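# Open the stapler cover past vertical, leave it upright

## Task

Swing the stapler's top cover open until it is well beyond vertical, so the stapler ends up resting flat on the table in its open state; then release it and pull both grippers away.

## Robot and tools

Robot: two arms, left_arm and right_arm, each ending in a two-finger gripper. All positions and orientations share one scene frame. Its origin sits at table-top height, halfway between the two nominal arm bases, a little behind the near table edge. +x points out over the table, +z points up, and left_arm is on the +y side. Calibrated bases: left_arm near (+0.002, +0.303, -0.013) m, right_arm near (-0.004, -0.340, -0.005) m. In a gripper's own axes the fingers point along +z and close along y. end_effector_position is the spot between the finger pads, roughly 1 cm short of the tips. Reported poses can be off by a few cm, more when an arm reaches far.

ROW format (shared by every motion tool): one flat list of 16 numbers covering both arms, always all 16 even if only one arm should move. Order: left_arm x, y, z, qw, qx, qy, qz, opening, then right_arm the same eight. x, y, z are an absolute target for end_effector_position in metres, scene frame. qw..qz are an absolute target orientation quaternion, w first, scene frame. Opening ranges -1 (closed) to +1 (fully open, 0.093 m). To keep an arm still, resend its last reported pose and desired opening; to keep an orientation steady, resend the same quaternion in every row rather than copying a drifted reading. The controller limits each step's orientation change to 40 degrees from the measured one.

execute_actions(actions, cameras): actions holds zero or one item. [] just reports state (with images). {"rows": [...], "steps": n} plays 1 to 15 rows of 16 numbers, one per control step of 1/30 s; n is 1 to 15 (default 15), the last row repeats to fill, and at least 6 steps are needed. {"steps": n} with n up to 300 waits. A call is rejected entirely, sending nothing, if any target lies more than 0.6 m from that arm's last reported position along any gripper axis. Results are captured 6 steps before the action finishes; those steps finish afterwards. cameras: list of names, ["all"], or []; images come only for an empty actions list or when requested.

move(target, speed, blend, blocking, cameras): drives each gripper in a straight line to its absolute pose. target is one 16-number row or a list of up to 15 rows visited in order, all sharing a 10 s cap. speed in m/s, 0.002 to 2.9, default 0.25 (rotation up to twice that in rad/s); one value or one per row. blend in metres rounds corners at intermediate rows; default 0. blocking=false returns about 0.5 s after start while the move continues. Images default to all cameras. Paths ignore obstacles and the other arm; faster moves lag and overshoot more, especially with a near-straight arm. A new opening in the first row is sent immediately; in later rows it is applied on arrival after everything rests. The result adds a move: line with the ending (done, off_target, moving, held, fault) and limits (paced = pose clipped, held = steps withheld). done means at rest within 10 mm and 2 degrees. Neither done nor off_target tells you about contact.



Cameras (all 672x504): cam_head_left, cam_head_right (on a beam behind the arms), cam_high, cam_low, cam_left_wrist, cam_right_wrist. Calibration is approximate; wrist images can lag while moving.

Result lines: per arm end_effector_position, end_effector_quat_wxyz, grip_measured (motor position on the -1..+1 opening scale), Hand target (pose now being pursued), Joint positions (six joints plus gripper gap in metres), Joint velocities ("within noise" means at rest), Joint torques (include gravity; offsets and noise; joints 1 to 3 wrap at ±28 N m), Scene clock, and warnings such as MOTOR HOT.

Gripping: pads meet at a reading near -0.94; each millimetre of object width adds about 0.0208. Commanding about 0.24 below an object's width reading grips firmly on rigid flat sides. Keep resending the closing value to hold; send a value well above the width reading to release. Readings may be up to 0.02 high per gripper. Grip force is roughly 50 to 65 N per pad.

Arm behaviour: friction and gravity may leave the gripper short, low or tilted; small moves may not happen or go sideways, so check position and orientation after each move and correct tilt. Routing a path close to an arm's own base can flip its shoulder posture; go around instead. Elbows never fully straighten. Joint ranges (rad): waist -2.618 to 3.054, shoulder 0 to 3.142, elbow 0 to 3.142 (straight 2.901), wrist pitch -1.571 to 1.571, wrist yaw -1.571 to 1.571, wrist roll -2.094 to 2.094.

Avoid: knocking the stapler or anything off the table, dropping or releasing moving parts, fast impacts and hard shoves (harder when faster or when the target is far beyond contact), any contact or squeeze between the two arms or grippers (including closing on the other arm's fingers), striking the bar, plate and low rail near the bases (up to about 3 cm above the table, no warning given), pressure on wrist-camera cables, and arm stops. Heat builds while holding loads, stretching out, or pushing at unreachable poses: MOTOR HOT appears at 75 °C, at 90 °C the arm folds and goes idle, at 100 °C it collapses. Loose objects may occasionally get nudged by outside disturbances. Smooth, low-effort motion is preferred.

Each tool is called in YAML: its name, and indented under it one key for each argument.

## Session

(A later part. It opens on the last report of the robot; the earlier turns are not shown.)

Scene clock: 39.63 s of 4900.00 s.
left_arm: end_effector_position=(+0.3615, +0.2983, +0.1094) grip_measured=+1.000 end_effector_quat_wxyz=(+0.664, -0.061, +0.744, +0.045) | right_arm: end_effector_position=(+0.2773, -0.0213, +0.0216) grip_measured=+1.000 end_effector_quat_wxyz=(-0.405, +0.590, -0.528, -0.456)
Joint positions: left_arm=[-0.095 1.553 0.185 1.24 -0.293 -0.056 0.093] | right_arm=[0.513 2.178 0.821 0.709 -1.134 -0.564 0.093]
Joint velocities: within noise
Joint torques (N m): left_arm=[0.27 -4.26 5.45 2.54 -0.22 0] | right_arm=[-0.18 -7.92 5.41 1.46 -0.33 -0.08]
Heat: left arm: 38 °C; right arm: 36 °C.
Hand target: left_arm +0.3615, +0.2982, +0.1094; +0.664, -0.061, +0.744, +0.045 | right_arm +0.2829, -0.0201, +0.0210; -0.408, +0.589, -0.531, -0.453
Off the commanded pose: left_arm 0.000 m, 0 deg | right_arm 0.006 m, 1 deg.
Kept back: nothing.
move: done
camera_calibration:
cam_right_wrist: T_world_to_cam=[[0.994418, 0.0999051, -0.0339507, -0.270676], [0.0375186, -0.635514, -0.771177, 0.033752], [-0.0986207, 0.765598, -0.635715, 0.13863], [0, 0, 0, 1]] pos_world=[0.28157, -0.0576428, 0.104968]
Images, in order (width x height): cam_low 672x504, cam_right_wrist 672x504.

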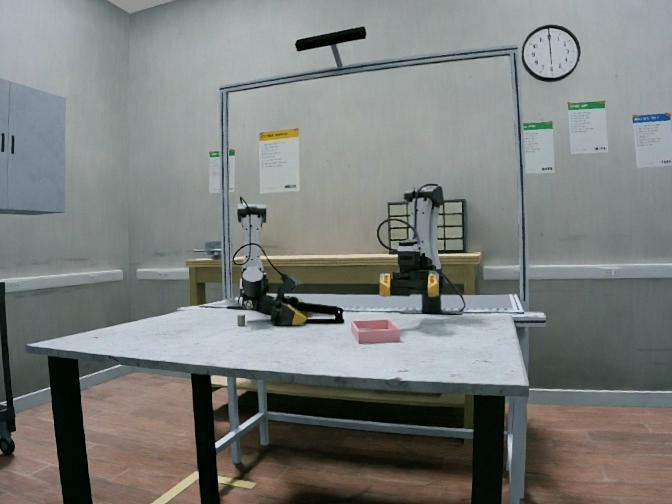

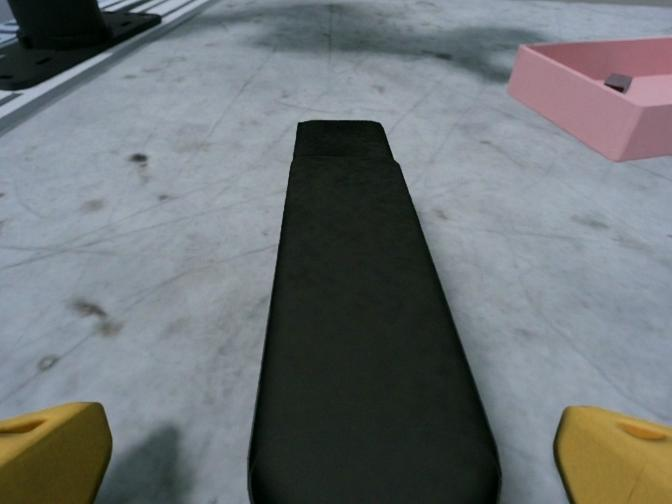

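move:
  target:
    - [0.3615,0.2983,0.1094,0.664,-0.061,0.744,0.045,1,0.2875,-0.020,0.0225,0.4080,-0.5894,0.5310,0.4528,1]
  speed: 0.05
  cameras: ["cam_low","cam_right_wrist"]

Scene clock: 40.57 s of 4900.00 s.
left_arm: end_effector_position=(+0.3615, +0.2983, +0.1094) grip_measured=+1.000 end_effector_quat_wxyz=(+0.664, -0.061, +0.744, +0.045) | right_arm: end_effector_position=(+0.2797, -0.0201, +0.0227) grip_measured=+1.000 end_effector_quat_wxyz=(-0.404, +0.590, -0.529, -0.457)
Joint positions: left_arm=[-0.095 1.553 0.185 1.24 -0.293 -0.056 0.093] | right_arm=[0.513 2.178 0.835 0.69 -1.134 -0.564 0.093]
Joint velocities: within noise
Joint torques (N m): left_arm=[0.23 -4.27 5.44 2.53 -0.22 0] | right_arm=[-0.77 -8.03 5.96 1.41 -0.38 -0.11]
Heat: left arm: 38 °C; right arm: 36 °C.
Hand target: left_arm +0.3615, +0.2982, +0.1094; +0.664, -0.061, +0.744, +0.045 | right_arm +0.2874, -0.0202, +0.0225; -0.408, +0.589, -0.531, -0.453
Off the commanded pose: left_arm 0.000 m, 0 deg | right_arm 0.008 m, 1 deg.
Kept back: nothing.
move: done
camera_calibration:
cam_right_wrist: T_world_to_cam=[[0.994275, 0.099767, -0.0382625, -0.273086], [0.034297, -0.637115, -0.770006, 0.036225], [-0.101199, 0.764285, -0.636889, 0.139299], [0, 0, 0, 1]] pos_world=[0.284377, -0.0561393, 0.106162]
Images, in order (width x height): cam_low 672x504, cam_right_wrist 672x504.

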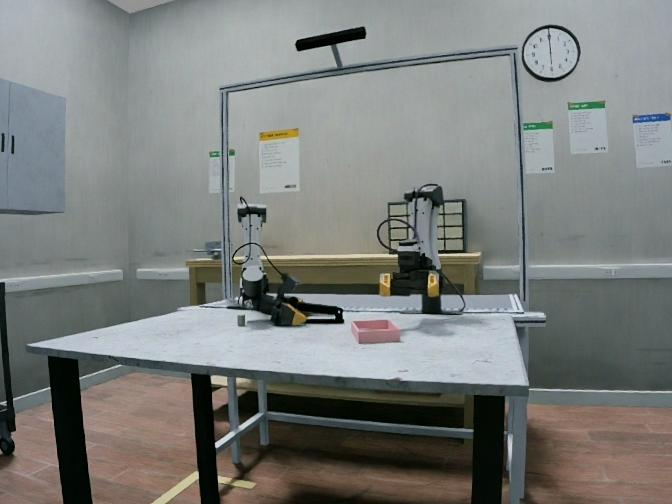

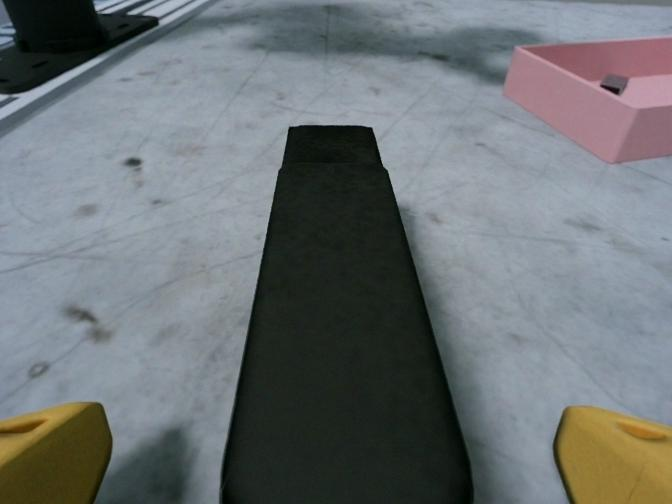

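move:
  target:
    - [0.3615,0.2983,0.1094,0.664,-0.061,0.744,0.045,1,0.2875,-0.020,0.0225,0.4080,-0.5894,0.5310,0.4528,-0.15]
  cameras: ["cam_right_wrist"]

move:
  target:
    - [0.3615,0.2983,0.1094,0.664,-0.061,0.744,0.045,1,0.2875,-0.020,0.0225,0.4080,-0.5894,0.5310,0.4528,-0.3]
  cameras: ["cam_right_wrist"]

move:
  target:
    - [0.3615,0.2983,0.1094,0.664,-0.061,0.744,0.045,1,0.2875,-0.020,0.0225,0.4080,-0.5894,0.5310,0.4528,-0.4]
  cameras: ["cam_right_wrist","cam_low"]

zoom_image:
  camera: "cam_low"
  region: [270, 280, 354, 343]

Scene clock: 41.80 s of 4900.00 s.
left_arm: end_effector_position=(+0.3615, +0.2983, +0.1094) grip_measured=+1.000 end_effector_quat_wxyz=(+0.664, -0.061, +0.744, +0.045) | right_arm: end_effector_position=(+0.2798, -0.0204, +0.0224) grip_measured=-0.148 end_effector_quat_wxyz=(-0.403, +0.589, -0.530, -0.457)
Joint positions: left_arm=[-0.095 1.553 0.185 1.24 -0.293 -0.056 0.093] | right_arm=[0.513 2.178 0.835 0.687 -1.134 -0.564 0.038]
Joint velocities: within noise
Joint torques (N m): left_arm=[0.23 -4.25 5.45 2.53 -0.22 0] | right_arm=[-0.68 -7.92 5.93 1.44 -0.38 -0.12]
Heat: left arm: 38 °C; right arm: 36 °C.
Hand target: left_arm +0.3615, +0.2982, +0.1094; +0.664, -0.061, +0.744, +0.045 | right_arm +0.2873, -0.0201, +0.0225; -0.408, +0.589, -0.531, -0.453
Off the commanded pose: left_arm 0.000 m, 0 deg | right_arm 0.008 m, 1 deg.
Kept back: nothing.
move: done
camera_calibration:
cam_right_wrist: T_world_to_cam=[[0.994262, 0.0989216, -0.0407087, -0.273062], [0.031989, -0.638103, -0.769286, 0.0364598], [-0.102075, 0.76357, -0.637606, 0.139627], [0, 0, 0, 1]] pos_world=[0.284582, -0.056338, 0.105959]
Images, in order (width x height): cam_right_wrist 672x504.

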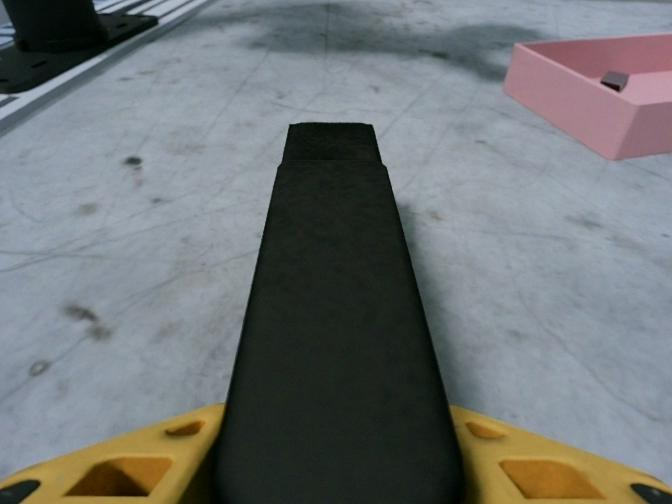

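Scene clock: 42.50 s of 4900.00 s.
left_arm: end_effector_position=(+0.3615, +0.2983, +0.1094) grip_measured=+1.000 end_effector_quat_wxyz=(+0.664, -0.061, +0.744, +0.045) | right_arm: end_effector_position=(+0.2797, -0.0204, +0.0223) grip_measured=-0.297 end_effector_quat_wxyz=(-0.403, +0.589, -0.531, -0.457)
Joint positions: left_arm=[-0.095 1.553 0.185 1.24 -0.293 -0.056 0.093] | right_arm=[0.513 2.178 0.835 0.687 -1.134 -0.564 0.031]
Joint velocities: within noise
Joint torques (N m): left_arm=[0.23 -4.23 5.46 2.54 -0.22 0] | right_arm=[-0.75 -7.98 5.89 1.43 -0.4 -0.1]
Heat: left arm: 38 °C; right arm: 36 °C.
Hand target: left_arm +0.3615, +0.2982, +0.1094; +0.664, -0.061, +0.744, +0.045 | right_arm +0.2873, -0.0201, +0.0225; -0.408, +0.589, -0.531, -0.453
Off the commanded pose: left_arm 0.000 m, 0 deg | right_arm 0.008 m, 1 deg.
Kept back: nothing.
move: done
camera_calibration:
cam_right_wrist: T_world_to_cam=[[0.994252, 0.0988762, -0.0410785, -0.273027], [0.0316908, -0.638231, -0.769192, 0.0364503], [-0.102272, 0.763469, -0.637696, 0.139622], [0, 0, 0, 1]] pos_world=[0.284582, -0.0563378, 0.105858]
Images, in order (width x height): cam_right_wrist 672x504.

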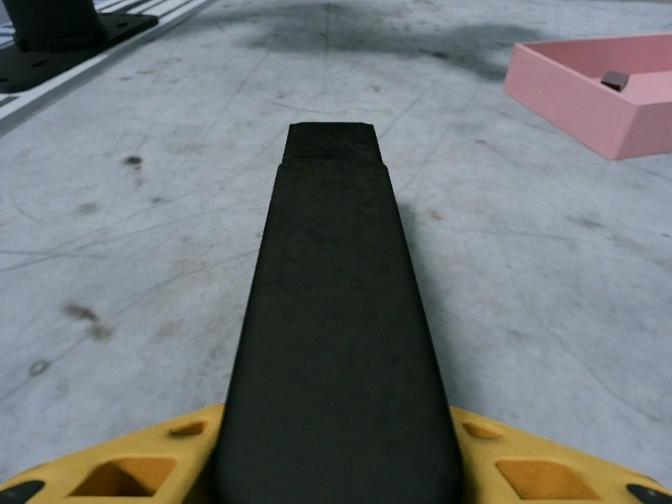

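Scene clock: 43.20 s of 4900.00 s.
left_arm: end_effector_position=(+0.3615, +0.2983, +0.1094) grip_measured=+1.000 end_effector_quat_wxyz=(+0.664, -0.061, +0.744, +0.045) | right_arm: end_effector_position=(+0.2797, -0.0204, +0.0223) grip_measured=-0.321 end_effector_quat_wxyz=(-0.403, +0.589, -0.531, -0.457)
Joint positions: left_arm=[-0.095 1.553 0.185 1.24 -0.293 -0.056 0.093] | right_arm=[0.513 2.178 0.835 0.687 -1.134 -0.564 0.03]
Joint velocities: within noise
Joint torques (N m): left_arm=[0.21 -4.25 5.44 2.54 -0.23 -0.01] | right_arm=[-0.7 -7.94 6.02 1.41 -0.38 -0.14]
Heat: left arm: 39 °C; right arm: 36 °C.
Hand target: left_arm +0.3615, +0.2982, +0.1094; +0.664, -0.061, +0.744, +0.045 | right_arm +0.2873, -0.0201, +0.0225; -0.408, +0.589, -0.531, -0.453
Off the commanded pose: left_arm 0.000 m, 0 deg | right_arm 0.008 m, 1 deg.
Kept back: nothing.
move: done
camera_calibration:
cam_right_wrist: T_world_to_cam=[[0.994252, 0.0988762, -0.0410785, -0.273027], [0.0316908, -0.638231, -0.769192, 0.0364503], [-0.102272, 0.763469, -0.637696, 0.139622], [0, 0, 0, 1]] pos_world=[0.284582, -0.0563378, 0.105858]
Images, in order (width x height): cam_low 672x504, cam_right_wrist 672x504.

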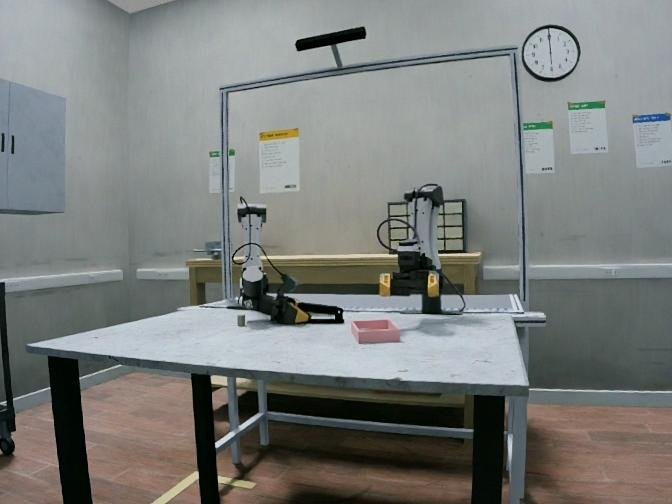

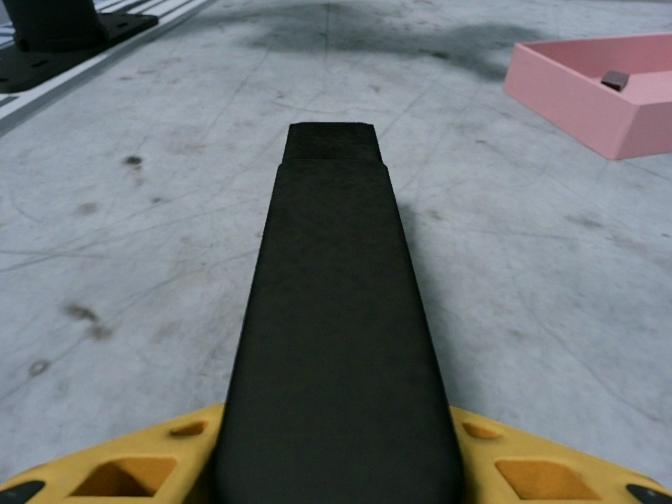

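Scaled by 6.000.

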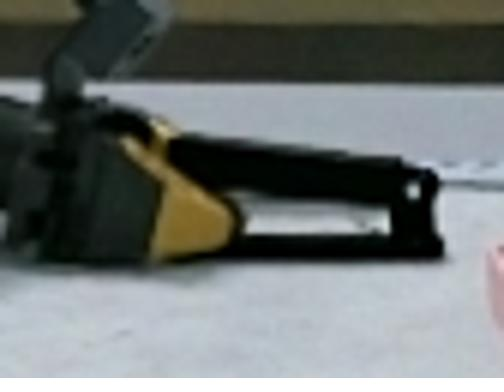

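move:
  target:
    - [0.29,0.22,0.17,0.3404,0.5993,0.6540,-0.3119,1,0.2875,-0.020,0.0225,0.4080,-0.5894,0.5310,0.4528,-0.5]
    - [0.272,0.14,0.13,0.3404,0.5993,0.6540,-0.3119,1,0.2875,-0.020,0.0225,0.4080,-0.5894,0.5310,0.4528,-0.5]
  speed: 0.12

Scene clock: 53.00 s of 4900.00 s.
left_arm: end_effector_position=(+0.2725, +0.1398, +0.1307) grip_measured=+1.000 end_effector_quat_wxyz=(+0.336, +0.595, +0.655, -0.322) | right_arm: end_effector_position=(+0.2797, -0.0204, +0.0223) grip_measured=-0.326 end_effector_quat_wxyz=(-0.403, +0.589, -0.531, -0.457)
Joint positions: left_arm=[-0.037 1.512 1.001 -0.841 0.957 1.269 0.093] | right_arm=[0.513 2.178 0.835 0.687 -1.134 -0.564 0.03]
Joint velocities: within noise
Joint torques (N m): left_arm=[-0.12 -6.79 5.82 1 0.35 -0.03] | right_arm=[-0.7 -7.92 6.02 1.43 -0.37 -0.12]
Heat: left arm: 37 °C; right arm: 37 °C.
Hand target: left_arm +0.2721, +0.1401, +0.1301; +0.340, +0.599, +0.654, -0.312 | right_arm +0.2873, -0.0201, +0.0226; -0.408, +0.589, -0.531, -0.453
Off the commanded pose: left_arm 0.001 m, 1 deg | right_arm 0.008 m, 1 deg.
Kept back: nothing.
move: done
camera_calibration:
cam_left_wrist: T_world_to_cam=[[-0.995533, -0.092353, 0.0196432, 0.28246], [-0.0898287, 0.862332, -0.498311, 0.00490528], [0.0290816, -0.497849, -0.866776, 0.259048], [0, 0, 0, 1]] pos_world=[0.274105, 0.150823, 0.221433]
cam_right_wrist: T_world_to_cam=[[0.994252, 0.0988762, -0.0410785, -0.273027], [0.0316908, -0.638231, -0.769192, 0.0364503], [-0.102272, 0.763469, -0.637696, 0.139622], [0, 0, 0, 1]] pos_world=[0.284582, -0.0563378, 0.105858]

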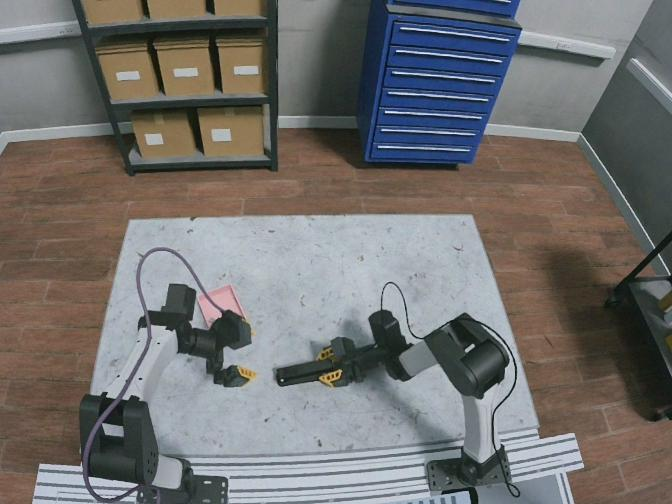

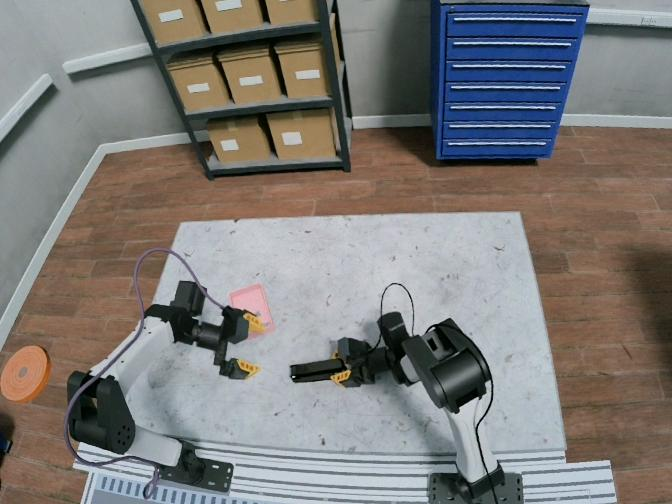

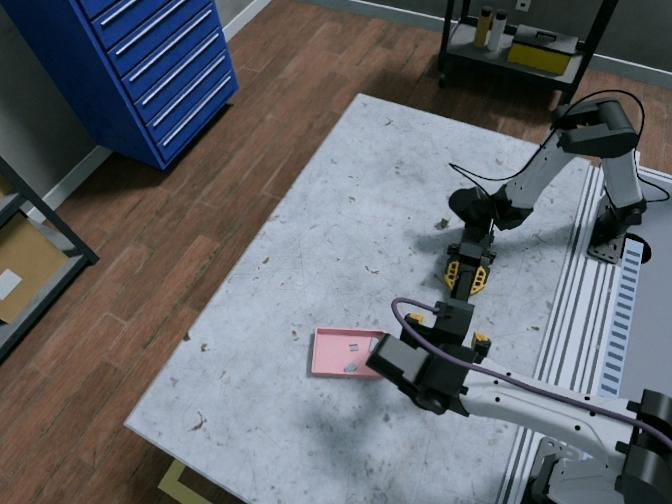

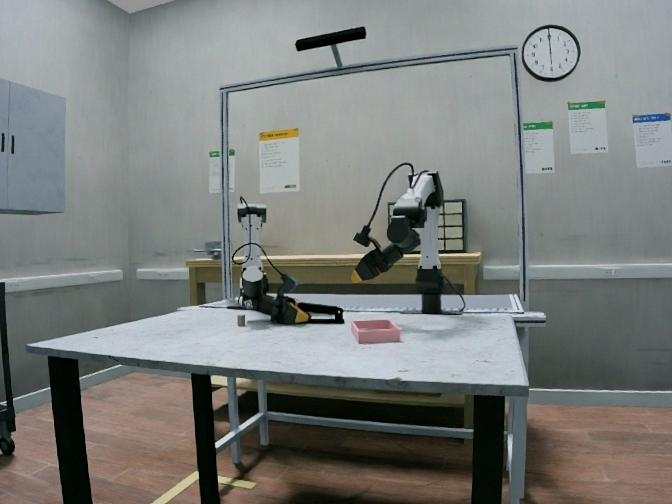

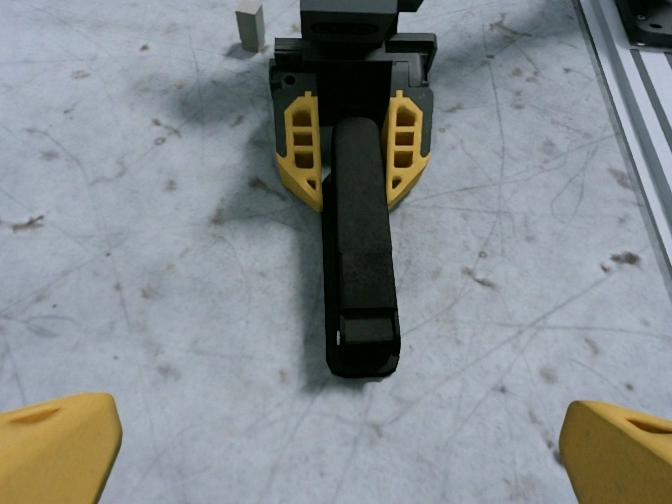

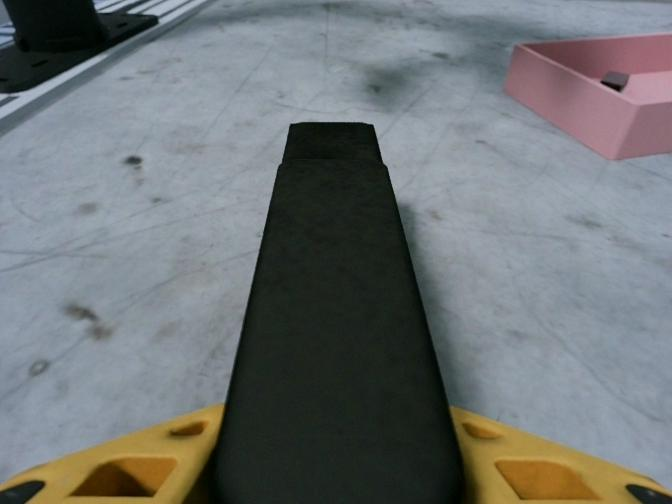

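move:
  target:
    - [0.2625,0.081,0.086,0.3471,0.5848,0.6669,-0.3044,1,0.2875,-0.020,0.0225,0.4080,-0.5894,0.5310,0.4528,-0.5]
  speed: 0.1
  cameras: ["cam_low","cam_left_wrist","cam_head_left"]

Scene clock: 55.07 s of 4900.00 s.
left_arm: end_effector_position=(+0.2627, +0.0809, +0.0869) grip_measured=+1.000 end_effector_quat_wxyz=(+0.342, +0.583, +0.667, -0.313) | right_arm: end_effector_position=(+0.2797, -0.0204, +0.0223) grip_measured=-0.326 end_effector_quat_wxyz=(-0.403, +0.589, -0.531, -0.457)
Joint positions: left_arm=[-0.275 1.492 0.762 -0.293 0.844 0.855 0.093] | right_arm=[0.513 2.178 0.835 0.687 -1.134 -0.564 0.03]
Joint velocities: within noise
Joint torques (N m): left_arm=[-0.25 -6.22 6 1.72 0.22 -0.05] | right_arm=[-0.58 -7.86 6.02 1.43 -0.37 -0.11]
Heat: left arm: 36 °C; right arm: 38 °C.
Hand target: left_arm +0.2624, +0.0810, +0.0860; +0.347, +0.585, +0.667, -0.305 | right_arm +0.2873, -0.0201, +0.0226; -0.408, +0.589, -0.531, -0.453
Off the commanded pose: left_arm 0.001 m, 1 deg | right_arm 0.008 m, 1 deg.
Kept back: nothing.
move: done
camera_calibration:
cam_left_wrist: T_world_to_cam=[[-0.991046, -0.13261, 0.0155593, 0.270498], [-0.122973, 0.861157, -0.49324, 0.0413791], [0.0520093, -0.490737, -0.869754, 0.185623], [0, 0, 0, 1]] pos_world=[0.263511, 0.091329, 0.177648]
Images, in order (width x height): cam_head_left 672x504, cam_low 672x504, cam_left_wrist 672x504.

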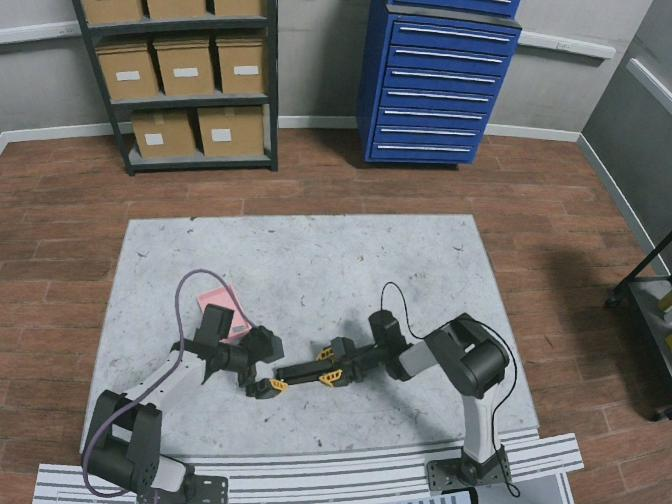

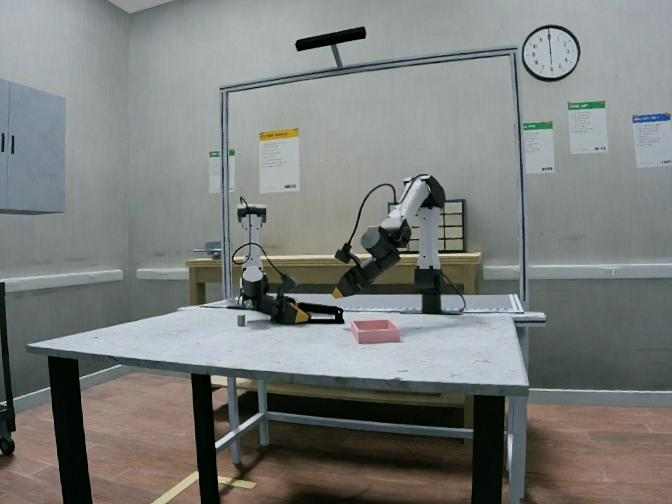

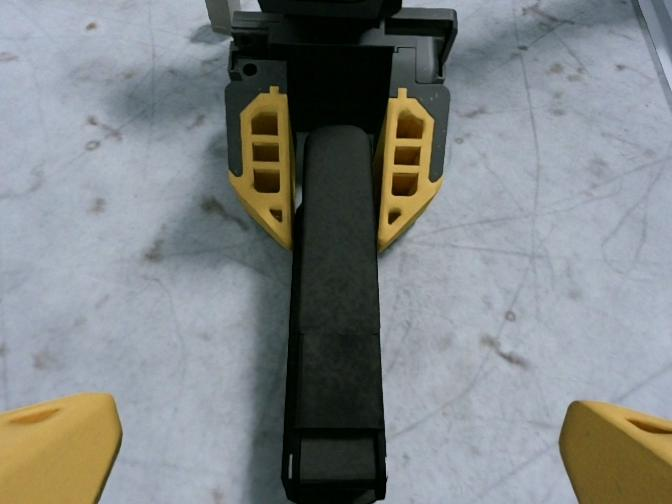

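move:
  target:
    - [0.2665,0.0395,0.044,0.3471,0.5848,0.6669,-0.3044,1,0.2875,-0.020,0.0225,0.4080,-0.5894,0.5310,0.4528,-0.5]
  speed: 0.06
  cameras: ["cam_low","cam_left_wrist","cam_head_left"]

zoom_image:
  camera: "cam_low"
  region: [280, 260, 400, 350]

Scene clock: 57.20 s of 4900.00 s.
left_arm: end_effector_position=(+0.2670, +0.0386, +0.0502) grip_measured=+1.000 end_effector_quat_wxyz=(+0.348, +0.586, +0.663, -0.309) | right_arm: end_effector_position=(+0.2797, -0.0204, +0.0223) grip_measured=-0.326 end_effector_quat_wxyz=(-0.403, +0.589, -0.531, -0.457)
Joint positions: left_arm=[-0.415 1.643 0.706 0.047 0.763 0.695 0.093] | right_arm=[0.513 2.178 0.835 0.687 -1.134 -0.564 0.03]
Joint velocities: within noise
Joint torques (N m): left_arm=[-0.08 -5.46 5.49 1.99 0.13 -0.05] | right_arm=[-0.62 -7.95 5.9 1.44 -0.39 -0.11]
Heat: left arm: 36 °C; right arm: 38 °C.
Hand target: left_arm +0.2665, +0.0396, +0.0441; +0.347, +0.585, +0.667, -0.304 | right_arm +0.2873, -0.0201, +0.0226; -0.408, +0.589, -0.531, -0.453
Off the commanded pose: left_arm 0.006 m, 1 deg | right_arm 0.008 m, 1 deg.
Kept back: nothing.
move: done
camera_calibration:
cam_left_wrist: T_world_to_cam=[[-0.99146, -0.130406, -0.000789679, 0.270589], [-0.112588, 0.859015, -0.499417, 0.0578191], [0.0658055, -0.495063, -0.866361, 0.129106], [0, 0, 0, 1]] pos_world=[0.266292, 0.0495348, 0.140942]
Images, in order (width x height): cam_head_left 672x504, cam_low 672x504, cam_left_wrist 672x504.

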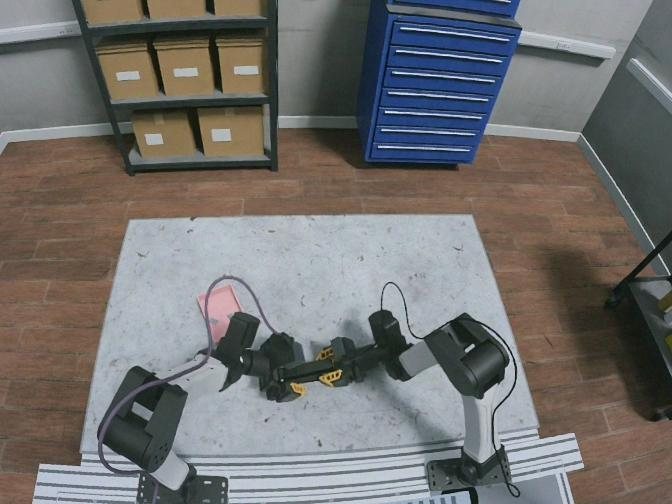

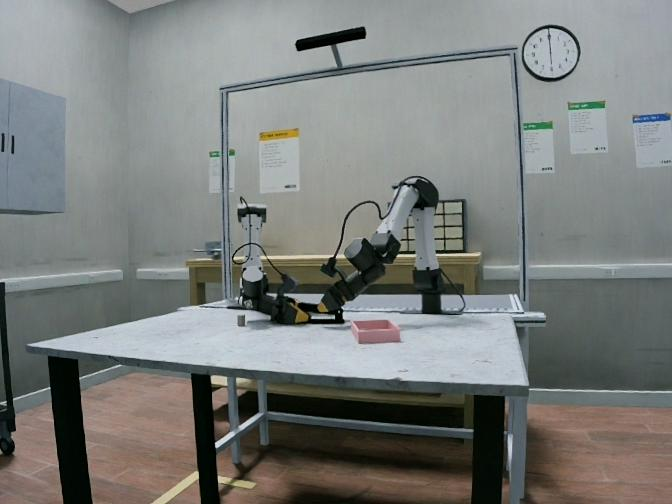

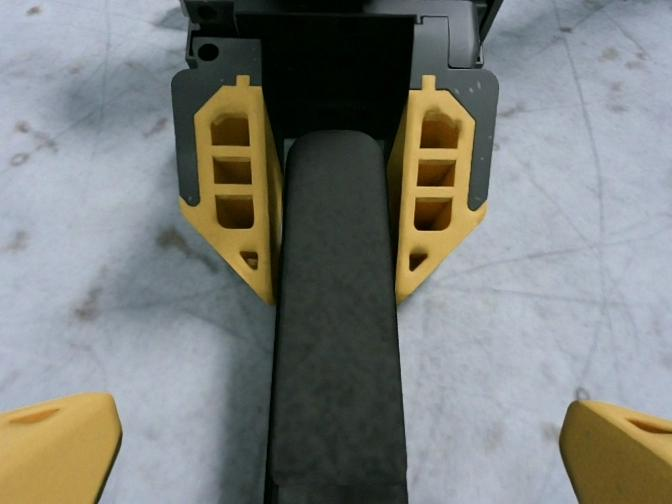

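Scaled by 4.200.

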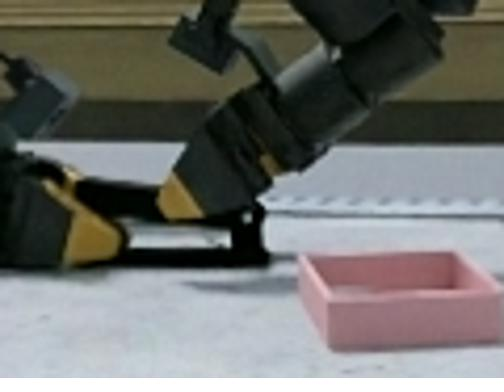

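move:
  target:
    - [0.2665,0.0395,0.039,0.3471,0.5848,0.6669,-0.3044,1,0.2875,-0.020,0.0225,0.4080,-0.5894,0.5310,0.4528,-0.5]
  speed: 0.06
  cameras: ["cam_low","cam_left_wrist"]

zoom_image:
  camera: "cam_low"
  region: [280, 260, 400, 350]

Scene clock: 58.20 s of 4900.00 s.
left_arm: end_effector_position=(+0.2670, +0.0388, +0.0451) grip_measured=+1.000 end_effector_quat_wxyz=(+0.348, +0.586, +0.664, -0.309) | right_arm: end_effector_position=(+0.2797, -0.0204, +0.0223) grip_measured=-0.326 end_effector_quat_wxyz=(-0.403, +0.589, -0.531, -0.457)
Joint positions: left_arm=[-0.415 1.658 0.697 0.071 0.762 0.694 0.093] | right_arm=[0.513 2.178 0.835 0.687 -1.134 -0.564 0.03]
Joint velocities: within noise
Joint torques (N m): left_arm=[-0.09 -5.42 5.46 1.96 0.12 -0.04] | right_arm=[-0.7 -7.92 6.05 1.43 -0.37 -0.14]
Heat: left arm: 36 °C; right arm: 38 °C.
Hand target: left_arm +0.2664, +0.0397, +0.0391; +0.347, +0.585, +0.667, -0.305 | right_arm +0.2873, -0.0201, +0.0226; -0.408, +0.589, -0.531, -0.453
Off the commanded pose: left_arm 0.006 m, 1 deg | right_arm 0.008 m, 1 deg.
Kept back: nothing.
move: done
camera_calibration:
cam_left_wrist: T_world_to_cam=[[-0.991309, -0.131556, 0.000146838, 0.270586], [-0.114096, 0.859188, -0.498777, 0.0555045], [0.0654911, -0.494459, -0.86673, 0.124835], [0, 0, 0, 1]] pos_world=[0.266391, 0.0496343, 0.135843]
Images, in order (width x height): cam_low 672x504, cam_left_wrist 672x504.

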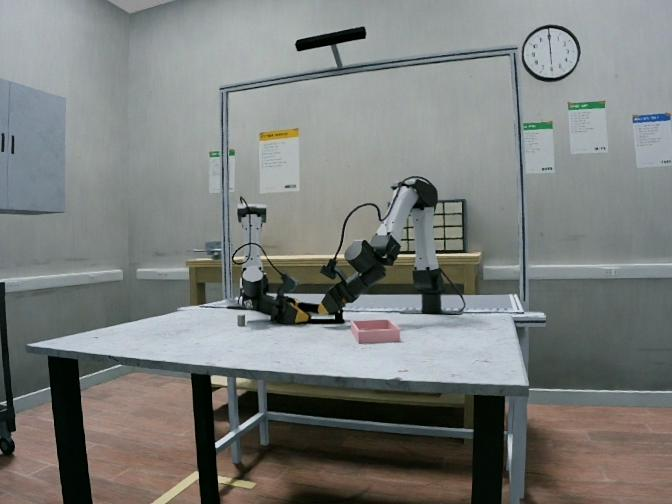

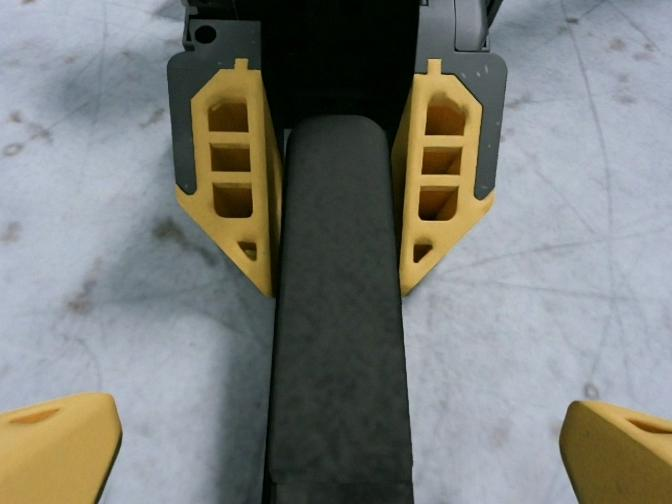

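Scaled by 4.200.

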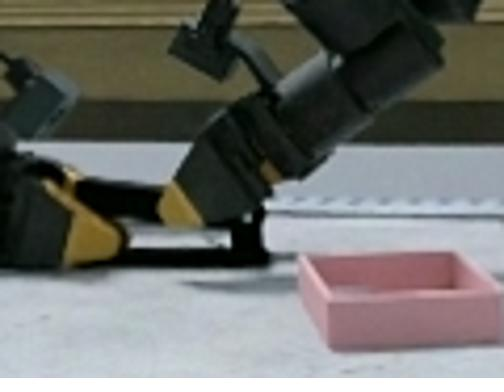

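move:
  target:
    - [0.2665,0.0395,0.039,0.3471,0.5848,0.6669,-0.3044,-0.3,0.2875,-0.020,0.0225,0.4080,-0.5894,0.5310,0.4528,-0.5]
  cameras: ["cam_left_wrist"]

move:
  target:
    - [0.2665,0.0395,0.039,0.3471,0.5848,0.6669,-0.3044,-0.42,0.2875,-0.020,0.0225,0.4080,-0.5894,0.5310,0.4528,-0.5]
  cameras: ["cam_left_wrist"]

move:
  target:
    - [0.2665,0.0395,0.039,0.3471,0.5848,0.6669,-0.3044,-0.52,0.2875,-0.020,0.0225,0.4080,-0.5894,0.5310,0.4528,-0.5]
  cameras: ["cam_left_wrist"]

Scene clock: 59.37 s of 4900.00 s.
left_arm: end_effector_position=(+0.2674, +0.0386, +0.0455) grip_measured=-0.298 end_effector_quat_wxyz=(+0.349, +0.586, +0.663, -0.309) | right_arm: end_effector_position=(+0.2797, -0.0204, +0.0223) grip_measured=-0.326 end_effector_quat_wxyz=(-0.403, +0.589, -0.531, -0.457)
Joint positions: left_arm=[-0.415 1.658 0.697 0.074 0.762 0.694 0.031] | right_arm=[0.513 2.178 0.835 0.687 -1.134 -0.564 0.03]
Joint velocities: within noise
Joint torques (N m): left_arm=[-0.08 -5.41 5.44 1.97 0.12 -0.04] | right_arm=[-0.68 -7.9 6 1.44 -0.39 -0.14]
Heat: left arm: 36 °C; right arm: 38 °C.
Hand target: left_arm +0.2664, +0.0396, +0.0391; +0.347, +0.585, +0.667, -0.304 | right_arm +0.2873, -0.0201, +0.0226; -0.408, +0.589, -0.531, -0.453
Off the commanded pose: left_arm 0.007 m, 1 deg | right_arm 0.008 m, 1 deg.
Kept back: nothing.
move: done
camera_calibration:
cam_left_wrist: T_world_to_cam=[[-0.991311, -0.131519, -0.00233942, 0.271006], [-0.112717, 0.858498, -0.500276, 0.0556692], [0.067804, -0.495666, -0.865863, 0.12445], [0, 0, 0, 1]] pos_world=[0.266488, 0.0495362, 0.136241]
Images, in order (width x height): cam_left_wrist 672x504.

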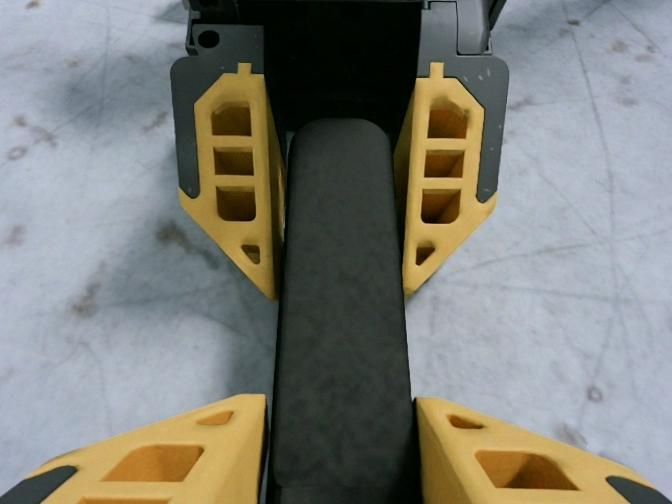

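Scene clock: 60.07 s of 4900.00 s.
left_arm: end_effector_position=(+0.2671, +0.0384, +0.0455) grip_measured=-0.411 end_effector_quat_wxyz=(+0.348, +0.584, +0.664, -0.310) | right_arm: end_effector_position=(+0.2799, -0.0204, +0.0222) grip_measured=-0.326 end_effector_quat_wxyz=(-0.403, +0.589, -0.531, -0.457)
Joint positions: left_arm=[-0.416 1.658 0.696 0.074 0.762 0.688 0.025] | right_arm=[0.513 2.178 0.835 0.687 -1.133 -0.564 0.03]
Joint velocities: within noise
Joint torques (N m): left_arm=[-0.05 -5.42 5.45 1.95 0.12 0.02] | right_arm=[-0.69 -7.92 6.02 1.41 -0.37 -0.13]
Heat: left arm: 36 °C; right arm: 38 °C.
Hand target: left_arm +0.2663, +0.0395, +0.0391; +0.347, +0.585, +0.667, -0.305 | right_arm +0.2873, -0.0201, +0.0225; -0.408, +0.589, -0.531, -0.453
Off the commanded pose: left_arm 0.007 m, 1 deg | right_arm 0.008 m, 1 deg.
Kept back: nothing.
move: done
camera_calibration:
cam_left_wrist: T_world_to_cam=[[-0.991008, -0.133777, 0.00253551, 0.27056], [-0.117083, 0.857856, -0.500375, 0.0569342], [0.0647638, -0.496173, -0.865805, 0.125127], [0, 0, 0, 1]] pos_world=[0.266689, 0.0494379, 0.136138]
Images, in order (width x height): cam_left_wrist 672x504.

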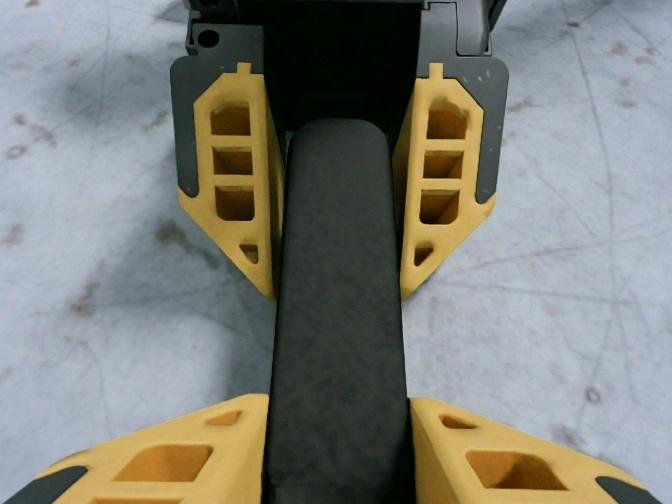

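Scene clock: 60.77 s of 4900.00 s.
left_arm: end_effector_position=(+0.2673, +0.0384, +0.0454) grip_measured=-0.494 end_effector_quat_wxyz=(+0.348, +0.583, +0.665, -0.310) | right_arm: end_effector_position=(+0.2799, -0.0204, +0.0222) grip_measured=-0.327 end_effector_quat_wxyz=(-0.402, +0.589, -0.532, -0.457)
Joint positions: left_arm=[-0.416 1.658 0.696 0.075 0.761 0.685 0.022] | right_arm=[0.513 2.178 0.835 0.687 -1.133 -0.562 0.03]
Joint velocities: within noise
Joint torques (N m): left_arm=[-0.02 -5.44 5.49 1.95 0.12 0.05] | right_arm=[-0.77 -7.99 6.12 1.43 -0.39 -0.17]
Heat: left arm: 36 °C; right arm: 38 °C.
Hand target: left_arm +0.2663, +0.0396, +0.0390; +0.347, +0.585, +0.667, -0.304 | right_arm +0.2873, -0.0201, +0.0225; -0.408, +0.589, -0.531, -0.453
Off the commanded pose: left_arm 0.007 m, 1 deg | right_arm 0.008 m, 1 deg.
Kept back: nothing.
move: done
camera_calibration:
cam_left_wrist: T_world_to_cam=[[-0.990647, -0.136369, 0.00459038, 0.270606], [-0.120378, 0.857648, -0.499948, 0.0578003], [0.0642407, -0.495825, -0.866043, 0.125262], [0, 0, 0, 1]] pos_world=[0.266986, 0.0494384, 0.136138]
Images, in order (width x height): cam_left_wrist 672x504.

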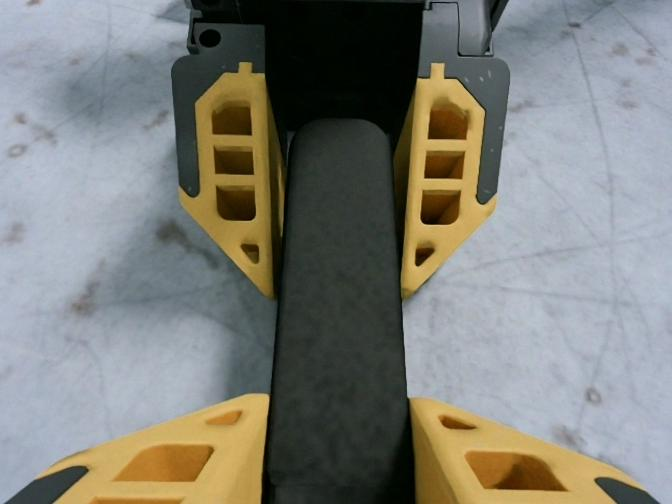

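move:
  target:
    - [0.2662,0.0460,0.066,0.3471,0.5848,0.6669,-0.3044,-0.65,0.2875,-0.020,0.0225,0.4080,-0.5894,0.5310,0.4528,-0.55]
  speed: 0.03
  cameras: ["cam_low","cam_left_wrist","cam_right_wrist","cam_high"]

zoom_image:
  camera: "cam_low"
  region: [280, 260, 400, 350]

Scene clock: 62.50 s of 4900.00 s.
left_arm: end_effector_position=(+0.2647, +0.0432, +0.0519) grip_measured=-0.496 end_effector_quat_wxyz=(+0.344, +0.582, +0.673, -0.300) | right_arm: end_effector_position=(+0.2796, -0.0157, +0.0263) grip_measured=-0.327 end_effector_quat_wxyz=(-0.404, +0.592, -0.523, -0.461)
Joint positions: left_arm=[-0.416 1.611 0.697 0.017 0.736 0.687 0.021] | right_arm=[0.522 2.178 0.849 0.687 -1.141 -0.557 0.03]
Joint velocities: within noise
Joint torques (N m): left_arm=[2.02 -8.47 9.48 1.03 0.56 0.19] | right_arm=[-1.68 -8.01 4.88 1.43 -0.3 -0.17]
Heat: left arm: 36 °C; right arm: 38 °C.
Hand target: left_arm +0.2661, +0.0456, +0.0657; +0.348, +0.584, +0.667, -0.304 | right_arm +0.2873, -0.0201, +0.0225; -0.408, +0.589, -0.531, -0.453
Off the commanded pose: left_arm 0.014 m, 1 deg | right_arm 0.010 m, 1 deg.
Kept back: nothing.
move: off_target (left_arm)
camera_calibration:
cam_left_wrist: T_world_to_cam=[[-0.988518, -0.1511, -0.000176689, 0.269032], [-0.132382, 0.866626, -0.481076, 0.058412], [0.0728438, -0.475529, -0.876679, 0.130765], [0, 0, 0, 1]] pos_world=[0.264151, 0.0522122, 0.142787]
cam_right_wrist: T_world_to_cam=[[0.992989, 0.112749, -0.0354939, -0.272672], [0.0438894, -0.630494, -0.774953, 0.0393629], [-0.109754, 0.767962, -0.631022, 0.140632], [0, 0, 0, 1]] pos_world=[0.284468, -0.0524383, 0.109568]
Images, in order (width x height): cam_high 672x504, cam_low 672x504, cam_left_wrist 672x504, cam_right_wrist 672x504.

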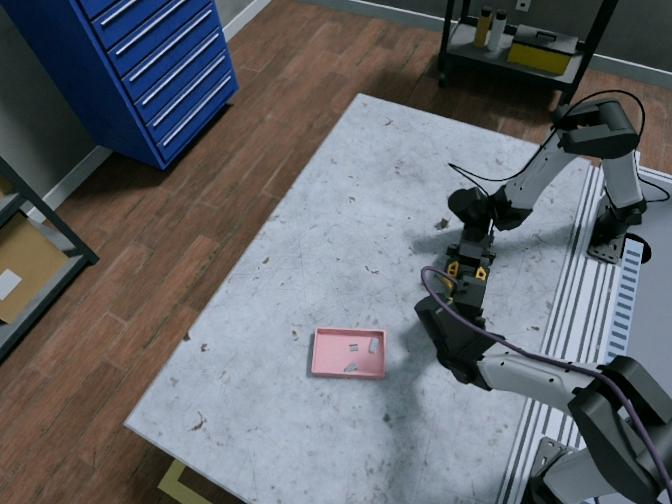

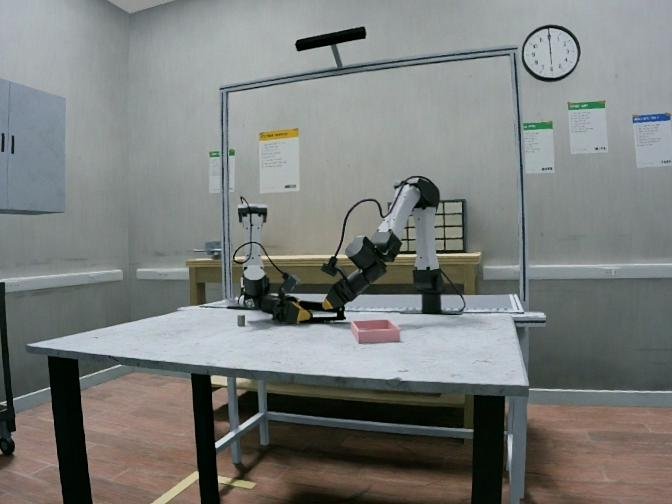

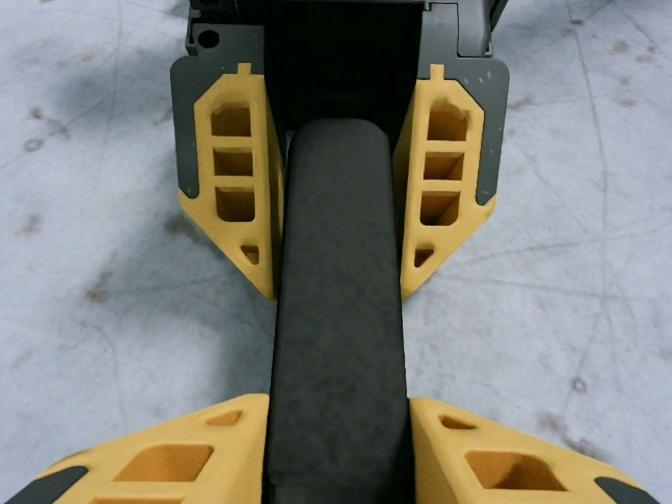

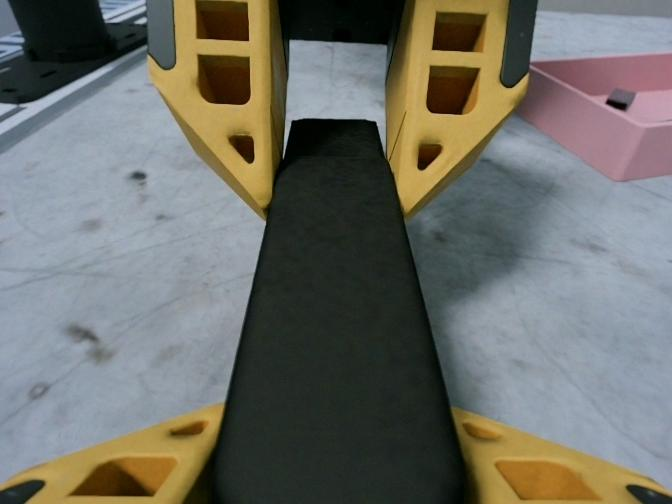

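Scaled by 4.200.

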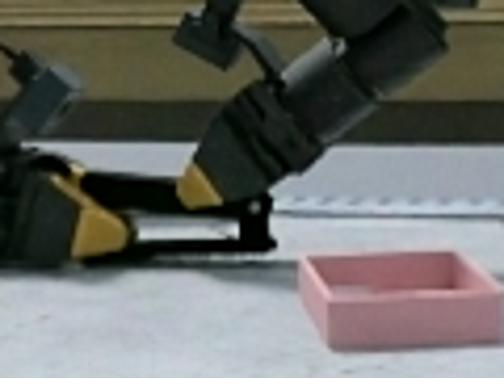

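move:
  target:
    - [0.2665,0.0375,0.039,0.3471,0.5848,0.6669,-0.3044,-0.65,0.2875,-0.020,0.0225,0.4080,-0.5894,0.5310,0.4528,-0.55]
  speed: 0.03
  cameras: ["cam_low"]

zoom_image:
  camera: "cam_low"
  region: [280, 260, 400, 350]

Scene clock: 66.20 s of 4900.00 s.
left_arm: end_effector_position=(+0.2692, +0.0378, +0.0456) grip_measured=-0.497 end_effector_quat_wxyz=(+0.350, +0.584, +0.666, -0.304) | right_arm: end_effector_position=(+0.2833, -0.0195, +0.0229) grip_measured=-0.327 end_effector_quat_wxyz=(-0.402, +0.589, -0.533, -0.455)
Joint positions: left_arm=[-0.42 1.658 0.7 0.075 0.747 0.686 0.021] | right_arm=[0.512 2.178 0.849 0.668 -1.128 -0.566 0.03]
Joint velocities: within noise
Joint torques (N m): left_arm=[-0.24 -5.18 5.33 1.99 0.25 -0.03] | right_arm=[-0.62 -7.95 4.98 1.61 -0.46 -0.12]
Heat: left arm: 35 °C; right arm: 38 °C.
Hand target: left_arm +0.2663, +0.0376, +0.0391; +0.347, +0.585, +0.667, -0.304 | right_arm +0.2875, -0.0201, +0.0225; -0.408, +0.589, -0.531, -0.453
Off the commanded pose: left_arm 0.007 m, 0 deg | right_arm 0.004 m, 1 deg.
Kept back: nothing.
move: done
Images, in order (width x height): cam_low 672x504.

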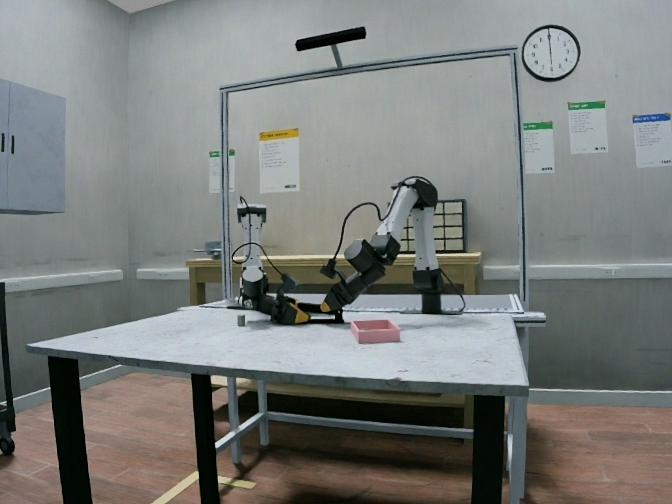

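Scaled by 4.200.

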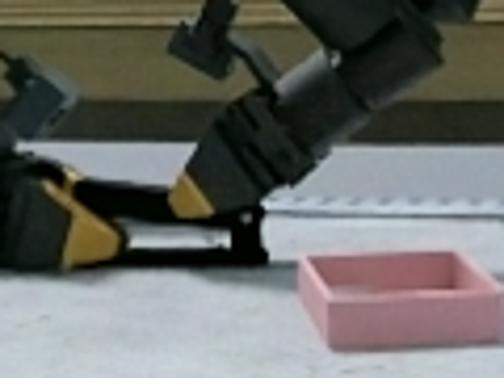

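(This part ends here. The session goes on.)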